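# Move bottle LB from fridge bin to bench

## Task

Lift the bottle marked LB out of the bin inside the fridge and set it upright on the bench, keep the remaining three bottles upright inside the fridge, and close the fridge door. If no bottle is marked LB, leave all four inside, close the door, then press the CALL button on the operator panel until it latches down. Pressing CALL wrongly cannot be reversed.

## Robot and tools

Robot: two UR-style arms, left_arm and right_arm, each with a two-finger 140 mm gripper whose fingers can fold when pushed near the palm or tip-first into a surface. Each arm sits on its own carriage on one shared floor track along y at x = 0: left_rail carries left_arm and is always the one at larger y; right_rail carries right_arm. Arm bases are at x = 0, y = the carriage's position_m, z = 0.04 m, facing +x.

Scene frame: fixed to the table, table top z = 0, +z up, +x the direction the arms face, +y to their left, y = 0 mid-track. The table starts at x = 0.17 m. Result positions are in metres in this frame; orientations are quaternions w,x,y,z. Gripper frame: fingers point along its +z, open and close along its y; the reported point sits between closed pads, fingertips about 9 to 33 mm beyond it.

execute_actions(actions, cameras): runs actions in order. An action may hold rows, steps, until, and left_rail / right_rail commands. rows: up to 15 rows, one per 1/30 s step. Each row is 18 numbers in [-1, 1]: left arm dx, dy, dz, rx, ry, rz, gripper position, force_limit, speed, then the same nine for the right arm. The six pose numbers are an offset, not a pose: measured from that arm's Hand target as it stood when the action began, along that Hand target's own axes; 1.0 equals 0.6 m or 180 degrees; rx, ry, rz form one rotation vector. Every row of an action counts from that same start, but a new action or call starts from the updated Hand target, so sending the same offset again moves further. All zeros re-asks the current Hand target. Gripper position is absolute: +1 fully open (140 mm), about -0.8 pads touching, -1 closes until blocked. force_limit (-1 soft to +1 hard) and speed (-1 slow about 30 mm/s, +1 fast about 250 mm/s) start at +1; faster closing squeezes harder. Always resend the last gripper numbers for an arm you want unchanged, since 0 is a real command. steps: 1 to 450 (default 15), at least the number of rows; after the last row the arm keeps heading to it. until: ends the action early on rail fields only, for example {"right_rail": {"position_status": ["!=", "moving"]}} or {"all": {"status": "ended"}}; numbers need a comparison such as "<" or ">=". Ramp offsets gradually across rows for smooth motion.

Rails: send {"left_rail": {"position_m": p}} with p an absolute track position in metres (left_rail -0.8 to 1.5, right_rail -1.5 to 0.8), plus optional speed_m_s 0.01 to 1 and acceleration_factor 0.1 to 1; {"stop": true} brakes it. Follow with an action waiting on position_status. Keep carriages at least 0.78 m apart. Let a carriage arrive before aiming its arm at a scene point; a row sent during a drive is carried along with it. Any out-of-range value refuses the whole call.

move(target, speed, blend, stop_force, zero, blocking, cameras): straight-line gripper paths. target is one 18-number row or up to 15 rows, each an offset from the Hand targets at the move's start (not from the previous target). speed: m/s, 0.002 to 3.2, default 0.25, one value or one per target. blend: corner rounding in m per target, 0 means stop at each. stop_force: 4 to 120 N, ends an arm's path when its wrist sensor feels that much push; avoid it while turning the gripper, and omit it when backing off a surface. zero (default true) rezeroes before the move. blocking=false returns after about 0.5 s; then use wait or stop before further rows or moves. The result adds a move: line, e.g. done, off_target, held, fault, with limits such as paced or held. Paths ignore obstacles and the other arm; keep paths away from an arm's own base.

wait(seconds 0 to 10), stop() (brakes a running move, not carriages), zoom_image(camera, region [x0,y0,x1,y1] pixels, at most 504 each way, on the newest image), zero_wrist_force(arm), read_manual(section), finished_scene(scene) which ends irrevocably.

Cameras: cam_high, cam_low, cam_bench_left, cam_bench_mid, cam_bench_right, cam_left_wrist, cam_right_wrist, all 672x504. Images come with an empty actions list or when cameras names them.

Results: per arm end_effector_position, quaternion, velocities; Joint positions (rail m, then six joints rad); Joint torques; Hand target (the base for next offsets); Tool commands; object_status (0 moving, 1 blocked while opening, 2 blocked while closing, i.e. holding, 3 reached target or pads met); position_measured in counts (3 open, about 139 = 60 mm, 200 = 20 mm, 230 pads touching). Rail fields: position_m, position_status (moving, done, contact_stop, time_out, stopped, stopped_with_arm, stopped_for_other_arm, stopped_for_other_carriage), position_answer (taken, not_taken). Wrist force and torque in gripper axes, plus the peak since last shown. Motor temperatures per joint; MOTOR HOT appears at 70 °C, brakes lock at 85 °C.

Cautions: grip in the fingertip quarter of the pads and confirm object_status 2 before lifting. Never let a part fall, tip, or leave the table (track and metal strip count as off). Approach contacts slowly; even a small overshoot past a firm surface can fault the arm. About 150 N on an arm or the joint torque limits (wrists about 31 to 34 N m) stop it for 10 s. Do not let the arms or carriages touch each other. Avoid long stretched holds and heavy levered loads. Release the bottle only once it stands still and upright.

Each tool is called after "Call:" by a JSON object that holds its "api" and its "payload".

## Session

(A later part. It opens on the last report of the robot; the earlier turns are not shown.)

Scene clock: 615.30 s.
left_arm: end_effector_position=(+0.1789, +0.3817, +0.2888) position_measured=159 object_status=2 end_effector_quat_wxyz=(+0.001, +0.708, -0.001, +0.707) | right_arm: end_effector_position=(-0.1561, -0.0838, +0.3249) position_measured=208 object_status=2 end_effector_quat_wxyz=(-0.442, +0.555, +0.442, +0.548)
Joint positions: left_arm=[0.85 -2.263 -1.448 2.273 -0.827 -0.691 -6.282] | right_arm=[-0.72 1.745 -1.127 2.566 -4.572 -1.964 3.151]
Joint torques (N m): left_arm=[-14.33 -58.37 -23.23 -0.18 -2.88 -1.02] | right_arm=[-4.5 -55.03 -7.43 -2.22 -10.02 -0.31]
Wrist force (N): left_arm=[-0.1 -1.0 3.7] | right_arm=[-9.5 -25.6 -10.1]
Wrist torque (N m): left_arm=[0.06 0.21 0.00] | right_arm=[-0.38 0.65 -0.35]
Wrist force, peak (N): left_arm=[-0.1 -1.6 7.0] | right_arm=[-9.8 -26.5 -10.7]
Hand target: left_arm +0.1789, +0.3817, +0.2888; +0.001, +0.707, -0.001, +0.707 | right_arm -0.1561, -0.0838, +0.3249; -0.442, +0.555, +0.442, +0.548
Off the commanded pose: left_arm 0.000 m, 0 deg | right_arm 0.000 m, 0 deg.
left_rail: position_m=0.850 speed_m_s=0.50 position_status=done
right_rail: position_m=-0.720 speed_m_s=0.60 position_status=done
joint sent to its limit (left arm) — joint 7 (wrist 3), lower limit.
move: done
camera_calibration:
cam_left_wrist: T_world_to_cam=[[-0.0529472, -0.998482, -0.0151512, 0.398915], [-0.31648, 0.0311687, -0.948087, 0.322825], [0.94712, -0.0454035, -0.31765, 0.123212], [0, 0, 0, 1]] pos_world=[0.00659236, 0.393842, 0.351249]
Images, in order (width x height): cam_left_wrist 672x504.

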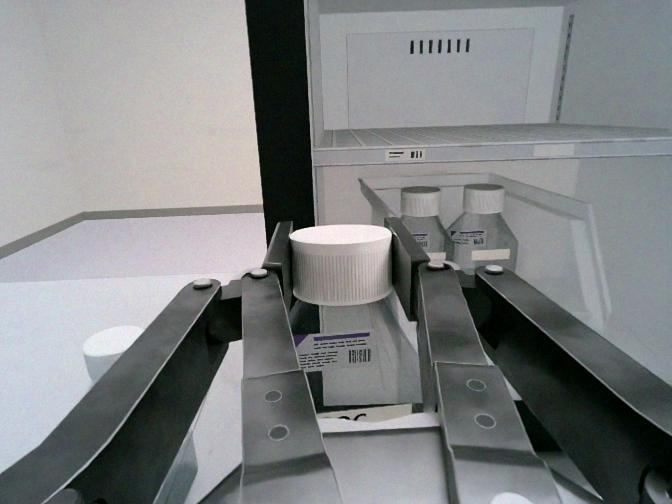

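Call:
{"api": "execute_actions", "payload": {"actions": [{"left_rail":{"position_m":1.24,"speed_m_s":0.35,"acceleration_factor":0.4},"steps":120,"until":{"left_rail":{"position_status":["!=","moving"]}}}]}}

Call:
{"api": "move", "payload": {"target": [[0,0,0.22,0,0,0,-1,-0.1,-1,0,0,0,0,0,0,-1,-0.1,-1],[-0.16,0,0.22,0,0,0,-1,-0.1,-1,0,0,0,0,0,0,-1,-0.1,-1]], "speed": 0.15, "blend": 0.02}}

Call:
{"api": "move", "payload": {"target": [-0.1,0,0,0,0,0,-1,-0.1,-1,0,0,0,0,0,0,-1,-0.1,-1], "speed": 0.025, "stop_force": 4, "cameras": ["cam_left_wrist","cam_bench_left"]}}

Call:
{"api": "zoom_image", "payload": {"camera": "cam_bench_left", "region": [170, 180, 330, 300]}}

Scene clock: 623.33 s.
left_arm: end_effector_position=(+0.1789, +0.7717, +0.2888) position_measured=159 object_status=2 end_effector_quat_wxyz=(+0.001, +0.708, -0.001, +0.707) | right_arm: end_effector_position=(-0.1561, -0.0838, +0.3249) position_measured=208 object_status=2 end_effector_quat_wxyz=(-0.442, +0.555, +0.442, +0.548)
Joint positions: left_arm=[1.24 -2.263 -1.448 2.273 -0.827 -0.691 -6.282] | right_arm=[-0.72 1.745 -1.127 2.566 -4.572 -1.964 3.151]
Joint torques (N m): left_arm=[-5.7 -52.21 -30.48 3.7 0.66 -0.9] | right_arm=[-4.03 -55 -8.27 -2.19 -10.08 -0.59]
Wrist force (N): left_arm=[-0.1 -1.4 3.8] | right_arm=[-9.3 -25.8 -10.2]
Wrist torque (N m): left_arm=[-0.02 0.19 0.00] | right_arm=[-0.44 0.60 -0.35]
Wrist force, peak (N): left_arm=[-0.5 -2.9 3.7] | right_arm=[-9.7 -26.2 -10.2]
Hand target: left_arm +0.1789, +0.7717, +0.2888; +0.001, +0.707, -0.001, +0.707 | right_arm -0.1561, -0.0838, +0.3249; -0.442, +0.555, +0.442, +0.548
Tool commands: left_gripper/position=-1.0 left_gripper/force_limit=-0.1 left_gripper/speed=-1.0 right_gripper/position=-1.0 right_gripper/force_limit=-0.1 right_gripper/speed=-1.0
Off the commanded pose: left_arm 0.000 m, 0 deg | right_arm 0.000 m, 0 deg.
left_rail: position_m=1.240 speed_m_s=0.35 position_status=done
right_rail: position_m=-0.720 speed_m_s=0.60 position_status=done
joint sent to its limit (left arm) — joint 7 (wrist 3), lower limit.

Scene clock: 625.53 s.
left_arm: end_effector_position=(+0.3108, +0.7714, +0.1927) position_measured=159 object_status=2 end_effector_quat_wxyz=(+0.001, +0.707, -0.001, +0.707) | right_arm: end_effector_position=(-0.1561, -0.0838, +0.3249) position_measured=208 object_status=2 end_effector_quat_wxyz=(-0.442, +0.555, +0.442, +0.548)
Joint positions: left_arm=[1.24 -2.015 -1.31 2.375 -1.067 -0.442 -6.281] | right_arm=[-0.72 1.745 -1.127 2.566 -4.572 -1.964 3.151]
Joint torques (N m): left_arm=[13.49 -30.61 -14.28 -0.86 2.76 1.26] | right_arm=[-3.33 -54.72 -8.28 -2.24 -9.97 -0.54]
Wrist force (N): left_arm=[-0.3 -1.1 4.1] | right_arm=[-9.4 -25.9 -10.3]
Wrist torque (N m): left_arm=[0.06 0.23 -0.03] | right_arm=[-0.44 0.62 -0.35]
Wrist force, peak (N): left_arm=[0.8 -1.0 5.0] | right_arm=[-9.5 -26.3 -10.2]
Hand target: left_arm +0.3108, +0.7714, +0.1926; +0.001, +0.707, -0.001, +0.707 | right_arm -0.1561, -0.0838, +0.3249; -0.442, +0.555, +0.442, +0.548
Off the commanded pose: left_arm 0.000 m, 0 deg | right_arm 0.000 m, 0 deg.
left_rail: position_m=1.240 speed_m_s=0.35 position_status=done
right_rail: position_m=-0.720 speed_m_s=0.60 position_status=done
move: done

Scene clock: 627.67 s.
left_arm: end_effector_position=(+0.3108, +0.7714, +0.1700) position_measured=159 object_status=2 end_effector_quat_wxyz=(+0.001, +0.707, -0.001, +0.707) | right_arm: end_effector_position=(-0.1561, -0.0838, +0.3249) position_measured=208 object_status=2 end_effector_quat_wxyz=(-0.442, +0.555, +0.442, +0.548)
Joint positions: left_arm=[1.24 -2.015 -1.263 2.382 -1.122 -0.442 -6.281] | right_arm=[-0.72 1.745 -1.127 2.566 -4.572 -1.964 3.151]
Joint torques (N m): left_arm=[-5.21 -65.83 -31.04 6.29 -1.47 -0.89] | right_arm=[-4.25 -55.66 -8.11 -2.27 -10.23 -0.44]
Wrist force (N): left_arm=[0.0 -1.8 3.9] | right_arm=[-9.0 -25.5 -10.0]
Wrist torque (N m): left_arm=[-0.09 0.17 -0.02] | right_arm=[-0.36 0.53 -0.35]
Wrist force, peak (N): left_arm=[13.7 -3.4 2.0] | right_arm=[-9.3 -26.1 -10.6]
Hand target: left_arm +0.3108, +0.7714, +0.1700; +0.001, +0.707, -0.001, +0.707 (not the last commanded pose) | right_arm -0.1561, -0.0838, +0.3249; -0.442, +0.555, +0.442, +0.548
Off the commanded pose: left_arm 0.037 m, 0 deg | right_arm 0.000 m, 0 deg.
left_rail: position_m=1.240 speed_m_s=0.35 position_status=done
right_rail: position_m=-0.720 speed_m_s=0.60 position_status=done
move: contact (left_arm)
camera_calibration:
cam_left_wrist: T_world_to_cam=[[-0.0530048, -0.998481, -0.0150413, 0.793289], [-0.316181, 0.0310683, -0.94819, 0.239848], [0.947217, -0.0455029, -0.317347, -0.0217582], [0, 0, 0, 1]] pos_world=[0.138493, 0.783642, 0.232449]
Images, in order (width x height): cam_bench_left 672x504, cam_left_wrist 672x504.

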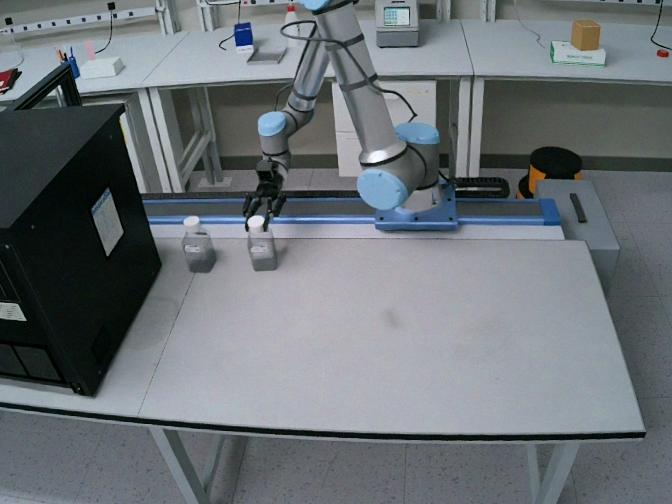

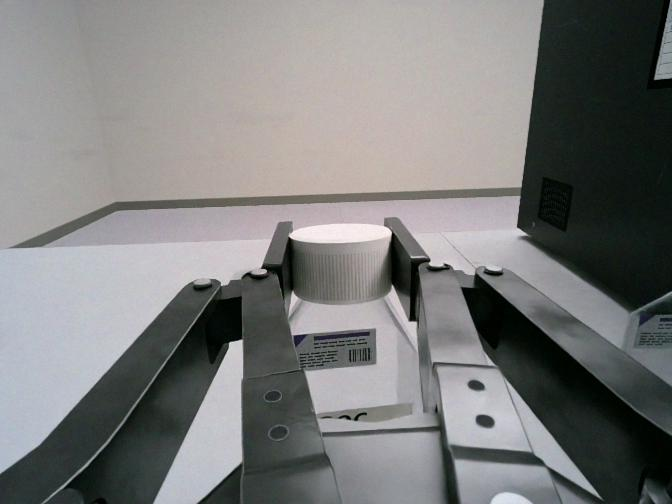

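Scaled by 3.150 from the camera's 672x504 image, which has a finer 960x720 frame.

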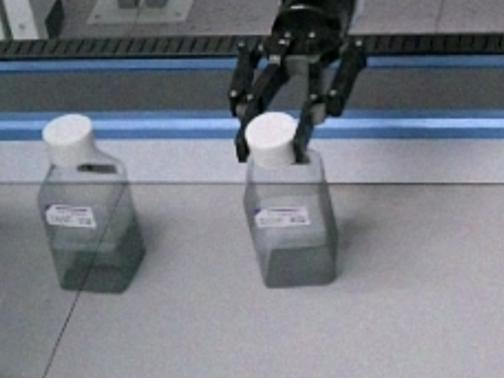

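Call:
{"api": "execute_actions", "payload": {"actions": [{"rows":[[0,0,0,0,0,0,-0.1,-0.1,-1,0,0,0,0,0,0,-1,-0.1,-1]],"steps":30}]}}

Call:
{"api": "move", "payload": {"target": [[0,0,-0.12,0,0,0,-0.1,-0.1,-1,0,0,0,0,0,0,-1,-0.1,-1],[0.13,0,-0.19,0,0,0,-0.1,-0.1,-1,0,0,0,0,0,0,-1,-0.1,-1]], "speed": 0.2, "blend": 0.03, "cameras": ["cam_left_wrist"]}}

Call:
{"api": "execute_actions", "payload": {"actions": [{"left_rail":{"position_m":0.85,"speed_m_s":0.5,"acceleration_factor":0.5},"steps":90,"until":{"left_rail":{"position_status":["!=","moving"]}}}]}}

Call:
{"api": "move", "payload": {"target": [[0,0.198,0.1,0,0,0,-0.1,-0.1,-1,0,0,0,0,0,0,-1,-0.1,-1],[0,0.198,0.35,0,0,0,-0.1,-0.1,-1,0,0,0,0,0,0,-1,-0.1,-1]], "speed": 0.15, "blend": 0.01, "cameras": ["cam_left_wrist"]}}

Scene clock: 637.23 s.
left_arm: end_effector_position=(+0.3108, +0.7714, +0.1700) position_measured=141 object_status=3 end_effector_quat_wxyz=(+0.001, +0.707, -0.001, +0.707) | right_arm: end_effector_position=(-0.1561, -0.0838, +0.3249) position_measured=208 object_status=2 end_effector_quat_wxyz=(-0.442, +0.555, +0.442, +0.548)
Joint positions: left_arm=[1.24 -2.015 -1.263 2.382 -1.122 -0.442 -6.281] | right_arm=[-0.72 1.745 -1.127 2.566 -4.572 -1.964 3.151]
Joint torques (N m): left_arm=[-4.46 -59.36 -25.44 0.3 -1.76 -0.75] | right_arm=[-4.87 -55.57 -7.66 -2.23 -10.12 -0.27]
Wrist force (N): left_arm=[3.6 -1.9 3.5] | right_arm=[-9.4 -25.7 -10.2]
Wrist torque (N m): left_arm=[-0.12 0.15 -0.02] | right_arm=[-0.39 0.62 -0.35]
Wrist force, peak (N): left_arm=[3.8 -1.9 3.7] | right_arm=[-9.7 -26.2 -10.5]
Hand target: left_arm +0.3108, +0.7714, +0.1700; +0.001, +0.707, -0.001, +0.707 | right_arm -0.1561, -0.0838, +0.3249; -0.442, +0.555, +0.442, +0.548
Off the commanded pose: left_arm 0.000 m, 0 deg | right_arm 0.000 m, 0 deg.
left_rail: position_m=1.240 speed_m_s=0.35 position_status=done
right_rail: position_m=-0.720 speed_m_s=0.60 position_status=done

Scene clock: 638.73 s.
left_arm: end_effector_position=(+0.1969, +0.7717, +0.2480) position_measured=141 object_status=3 end_effector_quat_wxyz=(+0.001, +0.708, -0.001, +0.707) | right_arm: end_effector_position=(-0.1561, -0.0838, +0.3249) position_measured=208 object_status=2 end_effector_quat_wxyz=(-0.442, +0.555, +0.442, +0.548)
Joint positions: left_arm=[1.24 -2.233 -1.389 2.309 -0.923 -0.66 -6.282] | right_arm=[-0.72 1.745 -1.127 2.566 -4.572 -1.964 3.151]
Joint torques (N m): left_arm=[-14.34 -60.93 -38.22 6.04 -3.08 -1.12] | right_arm=[-3.7 -55.39 -7.8 -2.14 -10.15 -0.22]
Wrist force (N): left_arm=[3.5 -1.6 3.6] | right_arm=[-9.4 -25.8 -9.9]
Wrist torque (N m): left_arm=[-0.03 0.17 0.00] | right_arm=[-0.43 0.63 -0.35]
Wrist force, peak (N): left_arm=[3.3 -2.5 5.2] | right_arm=[-9.7 -26.0 -10.3]
Hand target: left_arm +0.1969, +0.7717, +0.2481; +0.001, +0.707, -0.001, +0.707 | right_arm -0.1561, -0.0838, +0.3249; -0.442, +0.555, +0.442, +0.548
Off the commanded pose: left_arm 0.000 m, 0 deg | right_arm 0.000 m, 0 deg.
left_rail: position_m=1.240 speed_m_s=0.35 position_status=done
right_rail: position_m=-0.720 speed_m_s=0.60 position_status=done
joint sent to its limit (left arm) — joint 7 (wrist 3), lower limit.
move: done
camera_calibration:
cam_left_wrist: T_world_to_cam=[[-0.0530407, -0.998478, -0.0151221, 0.788653], [-0.316387, 0.0311664, -0.948118, 0.277725], [0.947146, -0.0455044, -0.317559, 0.110866], [0, 0, 0, 1]] pos_world=[0.0246929, 0.783842, 0.310449]
Images, in order (width x height): cam_left_wrist 672x504.

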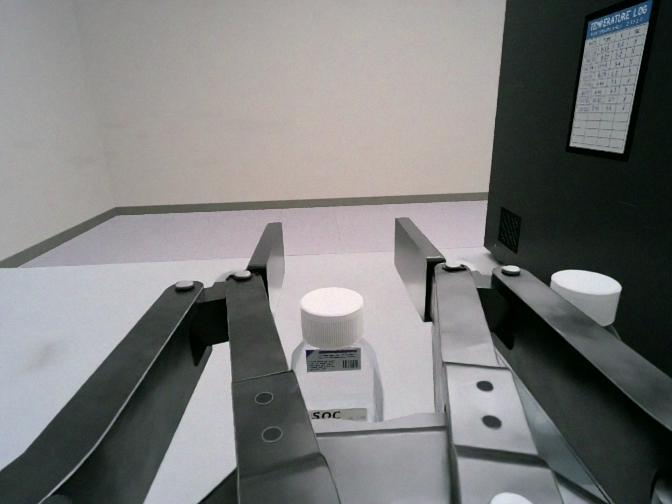

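Scene clock: 640.33 s.
left_arm: end_effector_position=(+0.1968, +0.3817, +0.2481) position_measured=141 object_status=3 end_effector_quat_wxyz=(+0.001, +0.708, -0.001, +0.707) | right_arm: end_effector_position=(-0.1561, -0.0838, +0.3249) position_measured=208 object_status=2 end_effector_quat_wxyz=(-0.442, +0.555, +0.442, +0.548)
Joint positions: left_arm=[0.85 -2.233 -1.389 2.309 -0.923 -0.66 -6.282] | right_arm=[-0.72 1.745 -1.127 2.566 -4.572 -1.964 3.151]
Joint torques (N m): left_arm=[-8.33 -51.59 -22.74 4.82 -1.1 -1.14] | right_arm=[-4.3 -56.35 -8.25 -2.23 -10.01 -0.12]
Wrist force (N): left_arm=[3.5 -1.4 3.9] | right_arm=[-9.5 -25.9 -10.4]
Wrist torque (N m): left_arm=[-0.01 0.15 0.00] | right_arm=[-0.44 0.65 -0.35]
Wrist force, peak (N): left_arm=[3.2 -3.7 4.1] | right_arm=[-9.6 -26.1 -10.2]
Hand target: left_arm +0.1969, +0.3817, +0.2481; +0.001, +0.707, -0.001, +0.707 | right_arm -0.1561, -0.0838, +0.3249; -0.442, +0.555, +0.442, +0.548
Tool commands: left_gripper/position=-0.1 left_gripper/force_limit=-0.1 left_gripper/speed=-1.0 right_gripper/position=-1.0 right_gripper/force_limit=-0.1 right_gripper/speed=-1.0
Off the commanded pose: left_arm 0.000 m, 0 deg | right_arm 0.000 m, 0 deg.
left_rail: position_m=0.850 speed_m_s=0.50 position_status=done
right_rail: position_m=-0.720 speed_m_s=0.60 position_status=done
joint sent to its limit (left arm) — joint 7 (wrist 3), lower limit.

Scene clock: 642.83 s.
left_arm: end_effector_position=(+0.4065, +0.2625, +0.2479) position_measured=141 object_status=3 end_effector_quat_wxyz=(+0.001, +0.707, -0.001, +0.707) | right_arm: end_effector_position=(-0.1561, -0.0838, +0.3249) position_measured=208 object_status=2 end_effector_quat_wxyz=(-0.442, +0.555, +0.442, +0.548)
Joint positions: left_arm=[0.85 -1.758 -1.252 2.115 -0.869 -0.185 -6.278] | right_arm=[-0.72 1.745 -1.127 2.566 -4.572 -1.964 3.151]
Joint torques (N m): left_arm=[12.56 -41.38 -41.48 1.88 3 1.06] | right_arm=[-4.4 -54.01 -7.78 -2.38 -10.1 -0.3]
Wrist force (N): left_arm=[4.6 -1.0 1.1] | right_arm=[-9.6 -25.2 -9.9]
Wrist torque (N m): left_arm=[0.09 0.18 0.07] | right_arm=[-0.37 0.63 -0.35]
Wrist force, peak (N): left_arm=[3.5 -1.7 5.3] | right_arm=[-9.9 -26.2 -10.0]
Hand target: left_arm +0.4066, +0.2624, +0.2479; +0.001, +0.707, -0.001, +0.707 | right_arm -0.1561, -0.0838, +0.3249; -0.442, +0.555, +0.442, +0.548
Off the commanded pose: left_arm 0.000 m, 0 deg | right_arm 0.000 m, 0 deg.
left_rail: position_m=0.850 speed_m_s=0.50 position_status=done
right_rail: position_m=-0.720 speed_m_s=0.60 position_status=done
move: done
camera_calibration:
cam_left_wrist: T_world_to_cam=[[-0.0530048, -0.998481, -0.0150413, 0.291306], [-0.316181, 0.0310683, -0.94819, 0.359784], [0.947217, -0.0455029, -0.317347, -0.110846], [0, 0, 0, 1]] pos_world=[0.234193, 0.274642, 0.310349]
Images, in order (width x height): cam_left_wrist 672x504.

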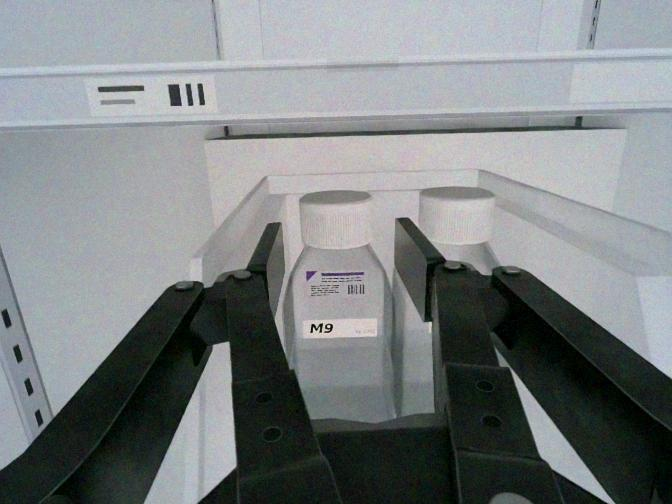

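Call:
{"api": "move", "payload": {"target": [[0,0,-0.15,0,0,0,-0.175,-0.1,-1,0,0,0,0,0,0,-1,-0.1,-1],[0,0.071,-0.078,-0.0833,0,0,-0.175,-0.1,-1,0,0,0,0,0,0,-1,-0.1,-1]], "speed": 0.15, "cameras": ["cam_left_wrist"]}}

Call:
{"api": "zoom_image", "payload": {"camera": "cam_left_wrist", "region": [200, 130, 500, 355]}}

Scene clock: 661.50 s.
left_arm: end_effector_position=(+0.3597, +0.2200, +0.2480) position_measured=151 object_status=3 end_effector_quat_wxyz=(+0.093, +0.701, -0.093, +0.701) | right_arm: end_effector_position=(-0.1561, -0.0838, +0.3249) position_measured=208 object_status=2 end_effector_quat_wxyz=(-0.442, +0.555, +0.442, +0.548)
Joint positions: left_arm=[0.85 -1.841 -1.315 2.209 -0.897 -0.006 -6.281] | right_arm=[-0.72 1.745 -1.127 2.566 -4.572 -1.964 3.151]
Joint torques (N m): left_arm=[12.64 -68.35 -20.89 -2.83 2.96 1.09] | right_arm=[-5.19 -54.99 -8.51 -2.49 -10.2 -0.12]
Wrist force (N): left_arm=[3.6 -1.7 3.6] | right_arm=[-9.1 -25.8 -9.7]
Wrist torque (N m): left_arm=[-0.07 0.15 -0.01] | right_arm=[-0.41 0.56 -0.35]
Wrist force, peak (N): left_arm=[4.0 -1.7 5.0] | right_arm=[-9.6 -26.3 -10.1]
Hand target: left_arm +0.3597, +0.2200, +0.2480; +0.093, +0.701, -0.093, +0.701 | right_arm -0.1561, -0.0838, +0.3249; -0.442, +0.555, +0.442, +0.548
Off the commanded pose: left_arm 0.000 m, 0 deg | right_arm 0.000 m, 0 deg.
left_rail: position_m=0.850 speed_m_s=0.50 position_status=done
right_rail: position_m=-0.720 speed_m_s=0.60 position_status=done
move: done
camera_calibration:
cam_left_wrist: T_world_to_cam=[[-0.309286, -0.950854, -0.0147994, 0.328029], [-0.296623, 0.111246, -0.948493, 0.321768], [0.903525, -0.288966, -0.316452, 0.000626167], [0, 0, 0, 1]] pos_world=[0.196333, 0.276293, 0.310248]
Images, in order (width x height): cam_left_wrist 672x504.

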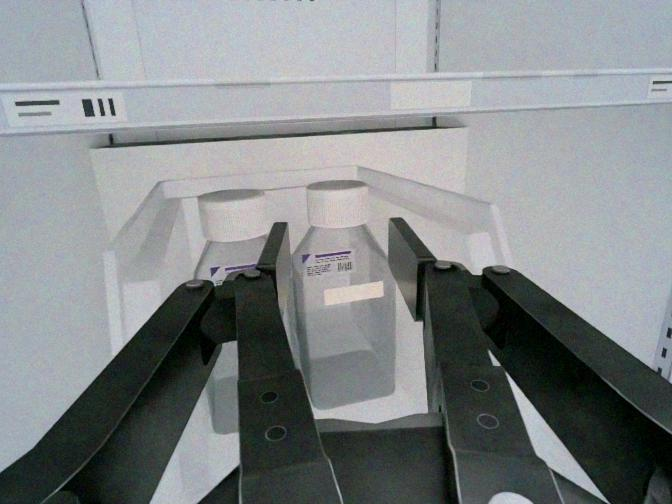

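Scaled by 1.680 from the camera's 672x504 image, which has a finer 960x720 frame.

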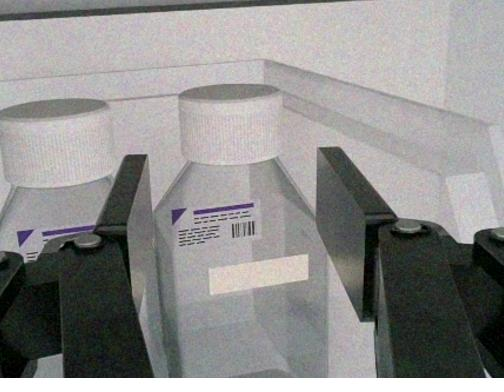

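Call:
{"api": "move", "payload": {"target": [[0,0.0117,0.02,0,0,0,-0.175,-0.1,-1,0,0,0,0,0,0,-1,-0.1,-1],[0,0.0117,0.2,0,0,0,-0.175,-0.1,-1,0,0,0,0,0,0,-1,-0.1,-1]], "speed": 0.05, "stop_force": 8, "cameras": ["cam_left_wrist"]}}

Scene clock: 669.50 s.
left_arm: end_effector_position=(+0.4737, +0.1819, +0.2479) position_measured=151 object_status=3 end_effector_quat_wxyz=(+0.093, +0.701, -0.093, +0.701) | right_arm: end_effector_position=(-0.1561, -0.0838, +0.3249) position_measured=208 object_status=2 end_effector_quat_wxyz=(-0.442, +0.555, +0.442, +0.548)
Joint positions: left_arm=[0.85 -1.622 -1.242 2.101 -0.861 0.213 -6.282] | right_arm=[-0.72 1.745 -1.127 2.566 -4.572 -1.964 3.151]
Joint torques (N m): left_arm=[10.6 -44.38 -44.87 2.22 3.87 -1.06] | right_arm=[-6.41 -54.48 -8.46 -2.49 -10.09 -0.01]
Wrist force (N): left_arm=[3.7 -4.2 2.3] | right_arm=[-9.2 -25.6 -10.2]
Wrist torque (N m): left_arm=[-0.18 0.18 0.03] | right_arm=[-0.45 0.58 -0.35]
Wrist force, peak (N): left_arm=[3.8 -4.5 2.8] | right_arm=[-9.4 -26.4 -10.1]
Hand target: left_arm +0.4737, +0.1819, +0.2479; +0.093, +0.701, -0.093, +0.701 | right_arm -0.1561, -0.0838, +0.3249; -0.442, +0.555, +0.442, +0.548
Off the commanded pose: left_arm 0.000 m, 0 deg | right_arm 0.000 m, 0 deg.
left_rail: position_m=0.850 speed_m_s=0.50 position_status=done
right_rail: position_m=-0.720 speed_m_s=0.60 position_status=done
joint sent to its limit (left arm) — joint 7 (wrist 3), lower limit.
move: done
camera_calibration:
cam_left_wrist: T_world_to_cam=[[-0.309548, -0.950763, -0.0151371, 0.327253], [-0.296112, 0.111511, -0.948622, 0.359481], [0.903602, -0.289162, -0.316051, -0.113642], [0, 0, 0, 1]] pos_world=[0.310435, 0.238193, 0.310049]
Images, in order (width x height): cam_left_wrist 672x504.

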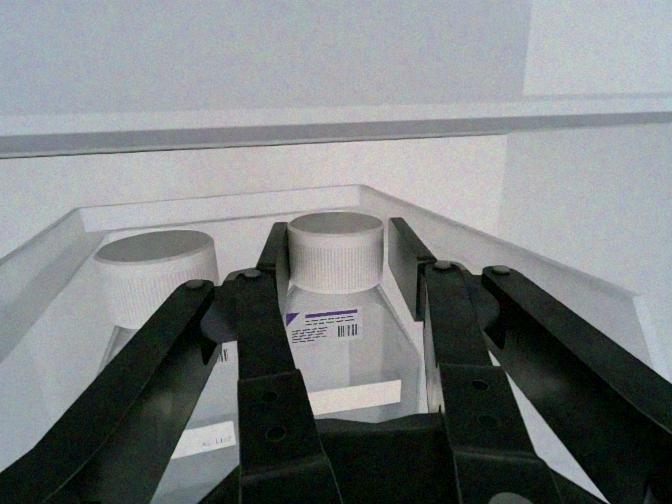

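Call:
{"api": "move", "payload": {"target": [0,0.001,0.012,0,0,0,-0.175,-0.1,-1,0,0,0,0,0,0,-1,-0.1,-1], "speed": 0.05, "stop_force": 6}}

Call:
{"api": "execute_actions", "payload": {"actions": [{"rows":[[0,0,0,0,0,0,-1,-0.1,-1,0,0,0,0,0,0,-1,-0.1,-1]],"steps":60}]}}

Call:
{"api": "move", "payload": {"target": [[0.072,0,0,0,0,0,-1,-0.1,-1,0,0,0,0,0,0,-1,-0.1,-1],[0.072,0.043,-0.161,0,0,0,-1,-0.1,-1,0,0,0,0,0,0,-1,-0.1,-1],[0.069,0.086,-0.322,0,0,0,-1,-0.1,-1,0,0,0,0,0,0,-1,-0.1,-1]], "speed": 0.06, "stop_force": 15, "cameras": ["cam_left_wrist"]}}

Scene clock: 675.53 s.
left_arm: end_effector_position=(+0.4805, +0.1794, +0.2479) position_measured=151 object_status=3 end_effector_quat_wxyz=(+0.093, +0.701, -0.093, +0.701) | right_arm: end_effector_position=(-0.1561, -0.0838, +0.3249) position_measured=208 object_status=2 end_effector_quat_wxyz=(-0.442, +0.555, +0.442, +0.548)
Joint positions: left_arm=[0.85 -1.61 -1.237 2.093 -0.858 0.225 -6.282] | right_arm=[-0.72 1.745 -1.127 2.566 -4.572 -1.964 3.151]
Joint torques (N m): left_arm=[13.55 -45.76 -45.41 2.28 3.99 -1.16] | right_arm=[-5.77 -54.88 -8.74 -2.81 -10.03 0.06]
Wrist force (N): left_arm=[3.8 -4.3 2.2] | right_arm=[-9.7 -25.6 -9.9]
Wrist torque (N m): left_arm=[-0.22 0.17 0.04] | right_arm=[-0.46 0.69 -0.35]
Wrist force, peak (N): left_arm=[4.1 -4.4 2.4] | right_arm=[-9.3 -25.9 -10.5]
Hand target: left_arm +0.4805, +0.1794, +0.2479; +0.093, +0.701, -0.093, +0.701 | right_arm -0.1561, -0.0838, +0.3249; -0.442, +0.555, +0.442, +0.548
Off the commanded pose: left_arm 0.000 m, 0 deg | right_arm 0.000 m, 0 deg.
left_rail: position_m=0.850 speed_m_s=0.50 position_status=done
right_rail: position_m=-0.720 speed_m_s=0.60 position_status=done
joint sent to its limit (left arm) — joint 7 (wrist 3), lower limit.
move: done

Scene clock: 677.73 s.
left_arm: end_effector_position=(+0.4805, +0.1794, +0.2479) position_measured=159 object_status=2 end_effector_quat_wxyz=(+0.093, +0.701, -0.093, +0.701) | right_arm: end_effector_position=(-0.1561, -0.0838, +0.3249) position_measured=208 object_status=2 end_effector_quat_wxyz=(-0.442, +0.555, +0.442, +0.548)
Joint positions: left_arm=[0.85 -1.61 -1.237 2.093 -0.858 0.225 -6.282] | right_arm=[-0.72 1.745 -1.127 2.566 -4.572 -1.964 3.151]
Joint torques (N m): left_arm=[10.19 -60.4 -26.99 0.36 -1.79 -1.24] | right_arm=[-5.51 -55.15 -8.82 -2.67 -9.93 -0.06]
Wrist force (N): left_arm=[3.1 -3.8 2.7] | right_arm=[-9.1 -25.8 -9.9]
Wrist torque (N m): left_arm=[0.02 0.14 0.14] | right_arm=[-0.44 0.59 -0.35]
Wrist force, peak (N): left_arm=[4.3 -2.7 4.0] | right_arm=[-9.1 -26.1 -10.5]
Hand target: left_arm +0.4805, +0.1794, +0.2479; +0.093, +0.701, -0.093, +0.701 | right_arm -0.1561, -0.0838, +0.3249; -0.442, +0.555, +0.442, +0.548
Off the commanded pose: left_arm 0.000 m, 0 deg | right_arm 0.000 m, 0 deg.
left_rail: position_m=0.850 speed_m_s=0.50 position_status=done
right_rail: position_m=-0.720 speed_m_s=0.60 position_status=done
joint sent to its limit (left arm) — joint 7 (wrist 3), lower limit.

Scene clock: 682.93 s.
left_arm: end_effector_position=(+0.2806, +0.1800, +0.2895) position_measured=159 object_status=2 end_effector_quat_wxyz=(+0.093, +0.701, -0.093, +0.701) | right_arm: end_effector_position=(-0.1561, -0.0838, +0.3249) position_measured=208 object_status=2 end_effector_quat_wxyz=(-0.442, +0.555, +0.442, +0.548)
Joint positions: left_arm=[0.85 -1.957 -1.32 2.107 -0.794 -0.122 -6.277] | right_arm=[-0.72 1.745 -1.127 2.566 -4.572 -1.964 3.151]
Joint torques (N m): left_arm=[-15.47 -41.57 -47.02 1.79 -2.04 -1.06] | right_arm=[-6.22 -54.24 -8.74 -2.69 -9.98 -0.03]
Wrist force (N): left_arm=[0.5 -2.9 5.9] | right_arm=[-8.5 -26.4 -10.1]
Wrist torque (N m): left_arm=[0.01 0.25 0.14] | right_arm=[-0.45 0.52 -0.35]
Wrist force, peak (N): left_arm=[0.7 -3.3 6.0] | right_arm=[-9.1 -26.6 -10.4]
Hand target: left_arm +0.2806, +0.1800, +0.2895; +0.093, +0.701, -0.093, +0.701 | right_arm -0.1561, -0.0838, +0.3249; -0.442, +0.555, +0.442, +0.548
Off the commanded pose: left_arm 0.000 m, 0 deg | right_arm 0.000 m, 0 deg.
left_rail: position_m=0.850 speed_m_s=0.50 position_status=done
right_rail: position_m=-0.720 speed_m_s=0.60 position_status=done
move: done
camera_calibration:
cam_left_wrist: T_world_to_cam=[[-0.30948, -0.950791, -0.0147757, 0.266176], [-0.297367, 0.111528, -0.948227, 0.342169], [0.903214, -0.289063, -0.317249, 0.0739511], [0, 0, 0, 1]] pos_world=[0.117332, 0.236293, 0.351848]
Images, in order (width x height): cam_left_wrist 672x504.

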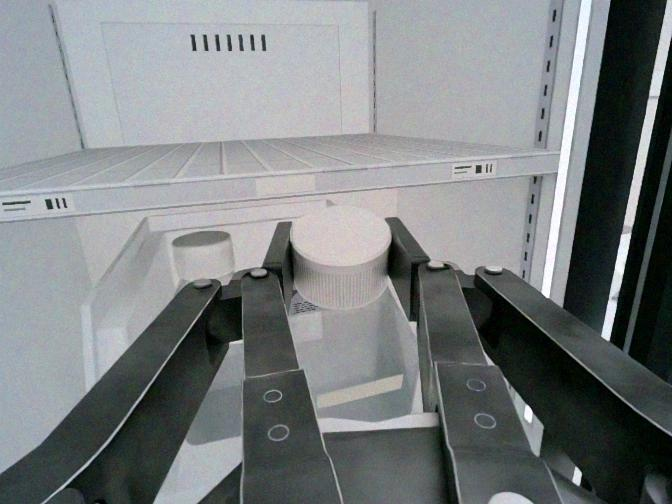

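Call:
{"api": "move", "payload": {"target": [[0.05,0.008,-0.032,0,0,0,-1,-0.1,-1,0,0,0,0,0,0,-1,-0.1,-1],[0.075,0.065,-0.24,0,0,0,-1,-0.1,-1,0,0,0,0,0,0,-1,-0.1,-1]], "speed": 0.08, "stop_force": 15}}

Call:
{"api": "move", "payload": {"target": [-0.06,-0.35,-0.08,0.0833,0,0,-1,-0.1,-1,0,0,0,0,0,0,-1,-0.1,-1], "speed": 0.15}}

Call:
{"api": "execute_actions", "payload": {"actions": [{"left_rail":{"position_m":1.4,"speed_m_s":0.35,"acceleration_factor":0.4},"steps":120,"until":{"left_rail":{"position_status":["!=","moving"]}}}], "cameras": ["cam_left_wrist","cam_bench_left"]}}

Scene clock: 689.50 s.
left_arm: end_effector_position=(+0.1315, +0.1799, +0.3346) position_measured=159 object_status=2 end_effector_quat_wxyz=(+0.093, +0.701, -0.093, +0.701) | right_arm: end_effector_position=(-0.1561, -0.0838, +0.3249) position_measured=208 object_status=2 end_effector_quat_wxyz=(-0.442, +0.555, +0.442, +0.548)
Joint positions: left_arm=[0.85 -2.186 -1.331 2.015 -0.686 -0.351 -6.281] | right_arm=[-0.72 1.745 -1.127 2.566 -4.572 -1.964 3.151]
Joint torques (N m): left_arm=[-14.7 -42.85 -48.6 5.5 -2.87 -0.87] | right_arm=[-7.7 -54.71 -9.16 -2.89 -10.02 0.11]
Wrist force (N): left_arm=[0.0 -1.0 3.8] | right_arm=[-9.3 -25.4 -10.1]
Wrist torque (N m): left_arm=[0.06 0.19 0.00] | right_arm=[-0.33 0.70 -0.35]
Wrist force, peak (N): left_arm=[0.5 -3.3 6.2] | right_arm=[-9.0 -26.8 -10.6]
Hand target: left_arm +0.1315, +0.1799, +0.3346; +0.093, +0.701, -0.093, +0.701 | right_arm -0.1561, -0.0838, +0.3249; -0.442, +0.555, +0.442, +0.548
Off the commanded pose: left_arm 0.000 m, 0 deg | right_arm 0.000 m, 0 deg.
left_rail: position_m=0.850 speed_m_s=0.50 position_status=done
right_rail: position_m=-0.720 speed_m_s=0.60 position_status=done
move: done

Scene clock: 691.60 s.
left_arm: end_effector_position=(+0.1399, +0.3951, +0.2986) position_measured=159 object_status=2 end_effector_quat_wxyz=(+0.001, +0.708, -0.001, +0.707) | right_arm: end_effector_position=(-0.1561, -0.0838, +0.3249) position_measured=208 object_status=2 end_effector_quat_wxyz=(-0.442, +0.555, +0.442, +0.548)
Joint positions: left_arm=[0.85 -2.345 -1.46 2.263 -0.804 -0.772 -6.282] | right_arm=[-0.72 1.745 -1.127 2.566 -4.572 -1.964 3.151]
Joint torques (N m): left_arm=[-11.56 -59.41 -22.08 -0.23 -2.57 -1.21] | right_arm=[-7.42 -54.43 -9.16 -3.14 -10.13 0.18]
Wrist force (N): left_arm=[0.0 -1.4 3.6] | right_arm=[-8.8 -26.0 -10.0]
Wrist torque (N m): left_arm=[-0.03 0.18 0.02] | right_arm=[-0.47 0.61 -0.35]
Wrist force, peak (N): left_arm=[-0.4 -2.4 4.0] | right_arm=[-8.7 -26.4 -10.5]
Hand target: left_arm +0.1398, +0.3952, +0.2985; +0.001, +0.707, -0.001, +0.707 | right_arm -0.1561, -0.0838, +0.3249; -0.442, +0.555, +0.442, +0.548
Off the commanded pose: left_arm 0.000 m, 0 deg | right_arm 0.000 m, 0 deg.
left_rail: position_m=0.850 speed_m_s=0.50 position_status=done
right_rail: position_m=-0.720 speed_m_s=0.60 position_status=done
joint sent to its limit (left arm) — joint 7 (wrist 3), lower limit.
move: done

Scene clock: 693.93 s.
left_arm: end_effector_position=(+0.1399, +0.9452, +0.2985) position_measured=159 object_status=2 end_effector_quat_wxyz=(+0.001, +0.708, -0.001, +0.707) | right_arm: end_effector_position=(-0.1561, -0.0838, +0.3249) position_measured=208 object_status=2 end_effector_quat_wxyz=(-0.442, +0.555, +0.442, +0.548)
Joint positions: left_arm=[1.4 -2.345 -1.461 2.263 -0.804 -0.773 -6.282] | right_arm=[-0.72 1.745 -1.127 2.566 -4.572 -1.964 3.151]
Joint torques (N m): left_arm=[-5.24 -44.37 -42.02 1.12 2.37 -1.22] | right_arm=[-6.88 -55.05 -9.42 -3.34 -10.09 0.22]
Wrist force (N): left_arm=[0.0 -1.4 3.4] | right_arm=[-9.2 -25.6 -9.8]
Wrist torque (N m): left_arm=[-0.05 0.18 0.02] | right_arm=[-0.37 0.69 -0.35]
Wrist force, peak (N): left_arm=[0.0 -3.4 3.7] | right_arm=[-9.2 -26.1 -10.1]
Hand target: left_arm +0.1398, +0.9452, +0.2985; +0.001, +0.707, -0.001, +0.707 | right_arm -0.1561, -0.0838, +0.3249; -0.442, +0.555, +0.442, +0.548
Tool commands: left_gripper/position=-1.0 left_gripper/force_limit=-0.1 left_gripper/speed=-1.0 right_gripper/position=-1.0 right_gripper/force_limit=-0.1 right_gripper/speed=-1.0
Off the commanded pose: left_arm 0.000 m, 0 deg | right_arm 0.000 m, 0 deg.
left_rail: position_m=1.400 speed_m_s=0.35 position_status=done
right_rail: position_m=-0.720 speed_m_s=0.60 position_status=done
joint sent to its limit (left arm) — joint 7 (wrist 3), lower limit.
camera_calibration:
cam_left_wrist: T_world_to_cam=[[-0.0530116, -0.998476, -0.0153402, 0.959704], [-0.316472, 0.0313683, -0.948083, 0.302019], [0.947119, -0.0454047, -0.317653, 0.18885], [0, 0, 0, 1]] pos_world=[-0.0324074, 0.957343, 0.36105]
Images, in order (width x height): cam_bench_left 672x504, cam_left_wrist 672x504.

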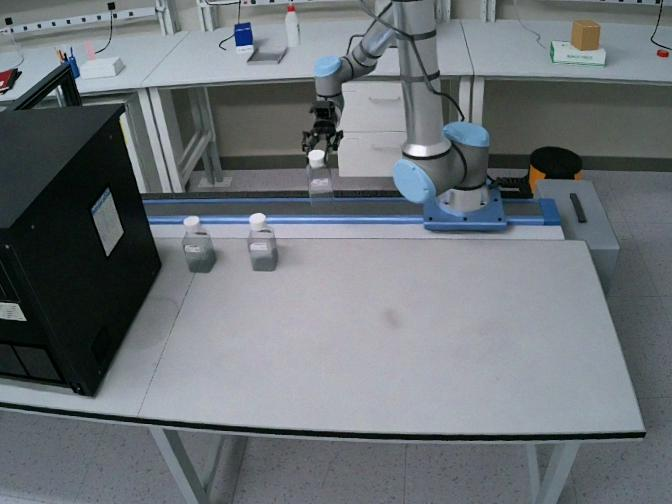

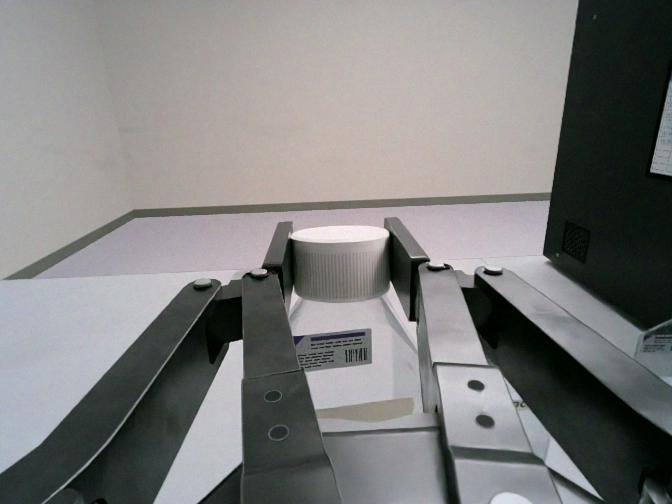

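Call:
{"api": "zoom_image", "payload": {"camera": "cam_bench_left", "region": [290, 140, 350, 220]}}

Scaled by 6.300 from the camera's 672x504 image, which has a finer 960x720 frame.

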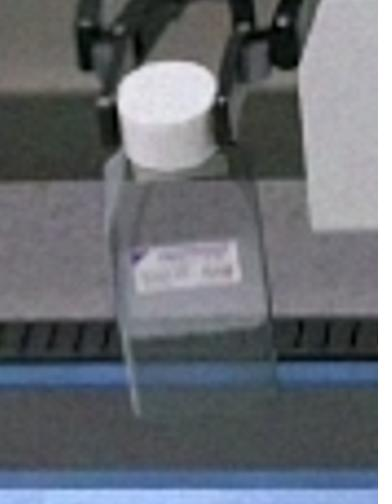

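Call:
{"api": "move", "payload": {"target": [[0.133,0.0,0.1,0,0,0,-1,-0.1,-1,0,0,0,0,0,0,-1,-0.1,-1],[0.133,0.05,0.683,0.3,0,0,-1,-0.1,-1,0,0,0,0,0,0,-1,-0.1,-1]], "speed": 0.25, "blend": 0.03, "cameras": ["cam_bench_left","cam_left_wrist"]}}

Scene clock: 705.23 s.
left_arm: end_effector_position=(+0.5496, +0.9144, +0.3780) position_measured=159 object_status=2 end_effector_quat_wxyz=(-0.320, +0.631, +0.320, +0.630) | right_arm: end_effector_position=(-0.1561, -0.0838, +0.3249) position_measured=208 object_status=2 end_effector_quat_wxyz=(-0.442, +0.555, +0.442, +0.548)
Joint positions: left_arm=[1.4 -1.351 -1.048 1.507 -0.461 -0.72 -6.282] | right_arm=[-0.72 1.745 -1.127 2.566 -4.572 -1.964 3.151]
Joint torques (N m): left_arm=[13.34 -72.48 -52.91 7.51 -2.75 -1.01] | right_arm=[-7.61 -54.32 -9.82 -3.3 -9.98 0.11]
Wrist force (N): left_arm=[0.2 -1.6 3.8] | right_arm=[-9.0 -25.7 -10.1]
Wrist torque (N m): left_arm=[-0.05 0.15 0.01] | right_arm=[-0.41 0.64 -0.35]
Wrist force, peak (N): left_arm=[0.6 0.6 4.7] | right_arm=[-9.1 -26.4 -10.5]
Hand target: left_arm +0.5497, +0.9143, +0.3780; -0.320, +0.631, +0.320, +0.630 | right_arm -0.1561, -0.0838, +0.3249; -0.442, +0.555, +0.442, +0.548
Off the commanded pose: left_arm 0.000 m, 0 deg | right_arm 0.000 m, 0 deg.
left_rail: position_m=1.400 speed_m_s=0.35 position_status=done
right_rail: position_m=-0.720 speed_m_s=0.60 position_status=done
move: done
camera_calibration:
cam_left_wrist: T_world_to_cam=[[0.776489, -0.629928, -0.0160117, 0.159233], [-0.211763, -0.236931, -0.948167, 0.695695], [0.593483, 0.739631, -0.31737, -0.698971], [0, 0, 0, 1]] pos_world=[0.438507, 0.782118, 0.440352]
Images, in order (width x height): cam_bench_left 672x504, cam_left_wrist 672x504.

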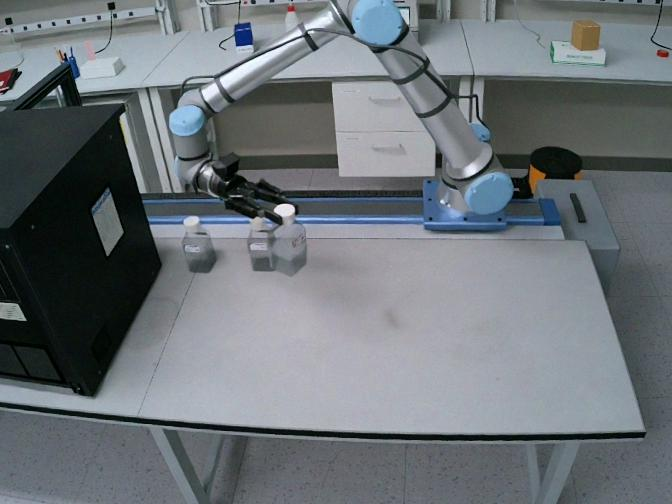

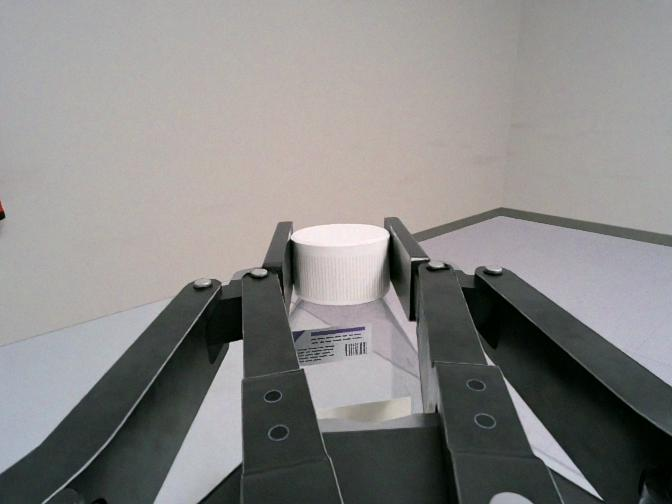

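Call:
{"api": "zoom_image", "payload": {"camera": "cam_bench_left", "region": [240, 190, 330, 290]}}

Scaled by 5.040 from the camera's 672x504 image, which has a finer 960x720 frame.

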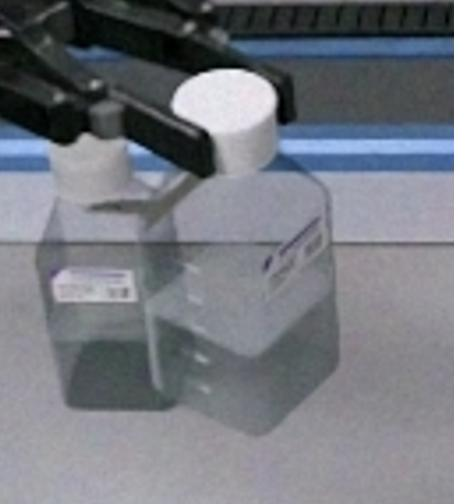

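Call:
{"api": "move", "payload": {"target": [[0,0,0,-0.3,0,0,-1,-0.1,-1,0,0,0,0,0,0,-1,-0.1,-1],[0,0,0,-0.58,0,0,-1,-0.1,-1,0,0,0,0,0,0,-1,-0.1,-1]], "speed": 0.4, "cameras": ["cam_bench_left"]}}

Call:
{"api": "zoom_image", "payload": {"camera": "cam_bench_left", "region": [240, 190, 330, 290]}}

Scene clock: 713.93 s.
left_arm: end_effector_position=(+0.5497, +0.9144, +0.3780) position_measured=159 object_status=2 end_effector_quat_wxyz=(+0.301, +0.639, -0.302, +0.640) | right_arm: end_effector_position=(-0.1561, -0.0838, +0.3249) position_measured=208 object_status=2 end_effector_quat_wxyz=(-0.442, +0.555, +0.442, +0.548)
Joint positions: left_arm=[1.4 -1.039 -1.749 2.356 -0.607 1.413 -6.282] | right_arm=[-0.72 1.745 -1.127 2.566 -4.572 -1.964 3.151]
Joint torques (N m): left_arm=[12.94 -14.25 -56.7 -9.12 2.65 -1.08] | right_arm=[-6.6 -54.73 -9.33 -3.58 -10.15 0.25]
Wrist force (N): left_arm=[0.0 -1.5 3.8] | right_arm=[-8.8 -26.0 -10.0]
Wrist torque (N m): left_arm=[-0.06 0.18 0.04] | right_arm=[-0.46 0.61 -0.35]
Wrist force, peak (N): left_arm=[0.6 -2.9 3.6] | right_arm=[-9.3 -26.3 -10.4]
Hand target: left_arm +0.5497, +0.9143, +0.3780; +0.302, +0.640, -0.301, +0.639 | right_arm -0.1561, -0.0838, +0.3249; -0.442, +0.555, +0.442, +0.548
Off the commanded pose: left_arm 0.000 m, 0 deg | right_arm 0.000 m, 0 deg.
left_rail: position_m=1.400 speed_m_s=0.35 position_status=done
right_rail: position_m=-0.720 speed_m_s=0.60 position_status=done
joint sent to its limit (left arm) — joint 7 (wrist 3), lower limit.
move: done
Images, in order (width x height): cam_bench_left 672x504.

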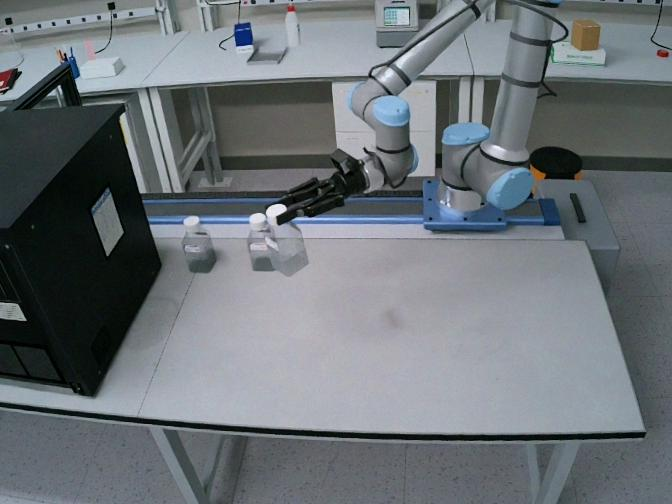

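Scaled by 5.040 from the camera's 672x504 image, which has a finer 960x720 frame.

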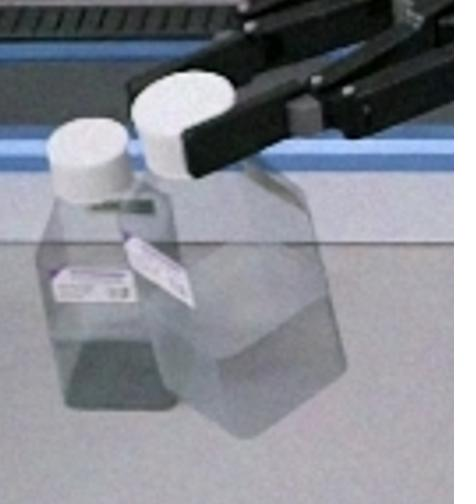

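Call:
{"api": "move", "payload": {"target": [-0.3,0,0,0,0,0,-1,-0.1,-1,0,0,0,0,0,0,-1,-0.1,-1], "speed": 0.15}}

Call:
{"api": "move", "payload": {"target": [-0.08,0,0,0,0,0,-1,-0.1,-1,0,0,0,0,0,0,-1,-0.1,-1], "speed": 0.025, "stop_force": 4}}

Call:
{"api": "execute_actions", "payload": {"actions": [{"rows":[[0,0,0,0,0,0,-0.1,-0.1,-1,0,0,0,0,0,0,-1,-0.1,-1]],"steps":30}]}}

Call:
{"api": "move", "payload": {"target": [0.04,0,-0.25,0,0,0,-0.1,-0.1,-1,0,0,0,0,0,0,-1,-0.1,-1], "speed": 0.2, "cameras": ["cam_left_wrist"]}}

Call:
{"api": "zoom_image", "payload": {"camera": "cam_left_wrist", "region": [270, 270, 420, 420]}}

Scene clock: 723.57 s.
left_arm: end_effector_position=(+0.5495, +0.9143, +0.1980) position_measured=159 object_status=2 end_effector_quat_wxyz=(+0.301, +0.639, -0.302, +0.640) | right_arm: end_effector_position=(-0.1561, -0.0838, +0.3249) position_measured=208 object_status=2 end_effector_quat_wxyz=(-0.442, +0.555, +0.442, +0.548)
Joint positions: left_arm=[1.4 -1.04 -1.41 2.503 -1.093 1.413 -6.282] | right_arm=[-0.72 1.745 -1.127 2.566 -4.572 -1.964 3.151]
Joint torques (N m): left_arm=[14.76 -28.63 -18.1 -8.82 1.97 -0.78] | right_arm=[-6.65 -55.26 -9.95 -3.85 -10.2 0.32]
Wrist force (N): left_arm=[0.1 -1.8 3.9] | right_arm=[-9.3 -25.7 -10.1]
Wrist torque (N m): left_arm=[-0.10 0.16 0.01] | right_arm=[-0.38 0.71 -0.35]
Wrist force, peak (N): left_arm=[2.8 -1.7 3.9] | right_arm=[-8.7 -26.4 -10.4]
Hand target: left_arm +0.5495, +0.9143, +0.1980; +0.302, +0.640, -0.301, +0.639 | right_arm -0.1561, -0.0838, +0.3249; -0.442, +0.555, +0.442, +0.548
Off the commanded pose: left_arm 0.000 m, 0 deg | right_arm 0.000 m, 0 deg.
left_rail: position_m=1.400 speed_m_s=0.35 position_status=done
right_rail: position_m=-0.720 speed_m_s=0.60 position_status=done
joint sent to its limit (left arm) — joint 7 (wrist 3), lower limit.
move: done

Scene clock: 725.80 s.
left_arm: end_effector_position=(+0.5495, +0.9143, +0.1743) position_measured=159 object_status=2 end_effector_quat_wxyz=(+0.301, +0.639, -0.302, +0.640) | right_arm: end_effector_position=(-0.1561, -0.0838, +0.3249) position_measured=208 object_status=2 end_effector_quat_wxyz=(-0.442, +0.555, +0.442, +0.548)
Joint positions: left_arm=[1.4 -1.04 -1.351 2.513 -1.162 1.413 -6.282] | right_arm=[-0.72 1.745 -1.127 2.566 -4.572 -1.964 3.151]
Joint torques (N m): left_arm=[-6.06 -59.45 -35.68 -0.72 -0.24 -0.89] | right_arm=[-7.84 -54.54 -10.08 -4.08 -10.14 0.34]
Wrist force (N): left_arm=[0.6 -1.6 4.0] | right_arm=[-9.1 -26.1 -10.1]
Wrist torque (N m): left_arm=[-0.04 0.02 0.01] | right_arm=[-0.47 0.66 -0.35]
Wrist force, peak (N): left_arm=[10.8 -2.7 2.9] | right_arm=[-9.0 -26.4 -9.9]
Hand target: left_arm +0.5495, +0.9143, +0.1743; +0.301, +0.639, -0.302, +0.640 (not the last commanded pose) | right_arm -0.1561, -0.0838, +0.3249; -0.442, +0.555, +0.442, +0.548
Off the commanded pose: left_arm 0.024 m, 0 deg | right_arm 0.000 m, 0 deg.
left_rail: position_m=1.400 speed_m_s=0.35 position_status=done
right_rail: position_m=-0.720 speed_m_s=0.60 position_status=done
joint sent to its limit (left arm) — joint 7 (wrist 3), lower limit.
move: contact (left_arm)

Scene clock: 727.00 s.
left_arm: end_effector_position=(+0.5495, +0.9143, +0.1743) position_measured=141 object_status=3 end_effector_quat_wxyz=(+0.301, +0.639, -0.302, +0.640) | right_arm: end_effector_position=(-0.1561, -0.0838, +0.3249) position_measured=208 object_status=2 end_effector_quat_wxyz=(-0.442, +0.555, +0.442, +0.548)
Joint positions: left_arm=[1.4 -1.04 -1.351 2.513 -1.162 1.413 -6.282] | right_arm=[-0.72 1.745 -1.127 2.566 -4.572 -1.964 3.151]
Joint torques (N m): left_arm=[1.72 -48.07 -19.18 -0.53 2.48 -0.63] | right_arm=[-7.15 -55.91 -10.08 -4.01 -10.18 0.39]
Wrist force (N): left_arm=[3.9 -1.1 3.6] | right_arm=[-8.8 -25.8 -10.2]
Wrist torque (N m): left_arm=[0.05 0.10 0.01] | right_arm=[-0.43 0.61 -0.35]
Wrist force, peak (N): left_arm=[4.2 -1.0 4.1] | right_arm=[-9.0 -26.1 -10.4]
Hand target: left_arm +0.5495, +0.9143, +0.1743; +0.301, +0.639, -0.302, +0.640 | right_arm -0.1561, -0.0838, +0.3249; -0.442, +0.555, +0.442, +0.548
Off the commanded pose: left_arm 0.000 m, 0 deg | right_arm 0.000 m, 0 deg.
left_rail: position_m=1.400 speed_m_s=0.35 position_status=done
right_rail: position_m=-0.720 speed_m_s=0.60 position_status=done
joint sent to its limit (left arm) — joint 7 (wrist 3), lower limit.

Scene clock: 728.57 s.
left_arm: end_effector_position=(+0.4541, +1.0301, +0.1982) position_measured=141 object_status=3 end_effector_quat_wxyz=(+0.301, +0.639, -0.302, +0.640) | right_arm: end_effector_position=(-0.1561, -0.0838, +0.3249) position_measured=208 object_status=2 end_effector_quat_wxyz=(-0.442, +0.555, +0.442, +0.548)
Joint positions: left_arm=[1.4 -1.155 -1.668 2.78 -1.112 1.297 -6.282] | right_arm=[-0.72 1.745 -1.127 2.566 -4.572 -1.964 3.151]
Joint torques (N m): left_arm=[-12.63 -30.46 -14.3 0.26 -2.92 -1.3] | right_arm=[-6.74 -54.21 -9.84 -4.18 -10.09 0.36]
Wrist force (N): left_arm=[3.9 -1.3 3.5] | right_arm=[-8.8 -25.6 -10.3]
Wrist torque (N m): left_arm=[0.00 0.10 0.02] | right_arm=[-0.37 0.59 -0.34]
Wrist force, peak (N): left_arm=[3.9 -1.3 5.4] | right_arm=[-9.3 -26.1 -10.3]
Hand target: left_arm +0.4541, +1.0301, +0.1983; +0.301, +0.639, -0.302, +0.640 | right_arm -0.1561, -0.0838, +0.3249; -0.442, +0.555, +0.442, +0.548
Off the commanded pose: left_arm 0.000 m, 0 deg | right_arm 0.000 m, 0 deg.
left_rail: position_m=1.400 speed_m_s=0.35 position_status=done
right_rail: position_m=-0.720 speed_m_s=0.60 position_status=done
joint sent to its limit (left arm) — joint 7 (wrist 3), lower limit.
move: done
camera_calibration:
cam_left_wrist: T_world_to_cam=[[-0.803094, -0.595616, -0.0167889, 0.985522], [-0.175828, 0.263809, -0.948414, 0.000479125], [0.569319, -0.758714, -0.316589, 0.769308], [0, 0, 0, 1]] pos_world=[0.353569, 1.17055, 0.260555]
Images, in order (width x height): cam_left_wrist 672x504.

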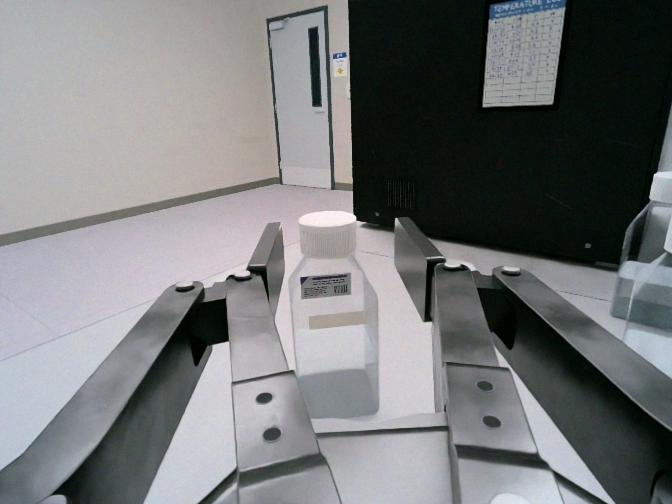

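Scaled by 3.360 from the camera's 672x504 image, which has a finer 960x720 frame.

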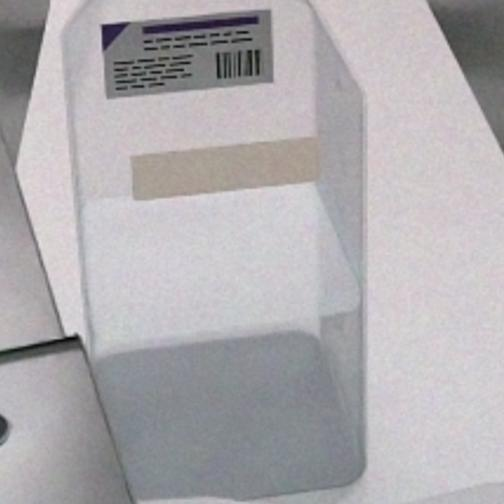

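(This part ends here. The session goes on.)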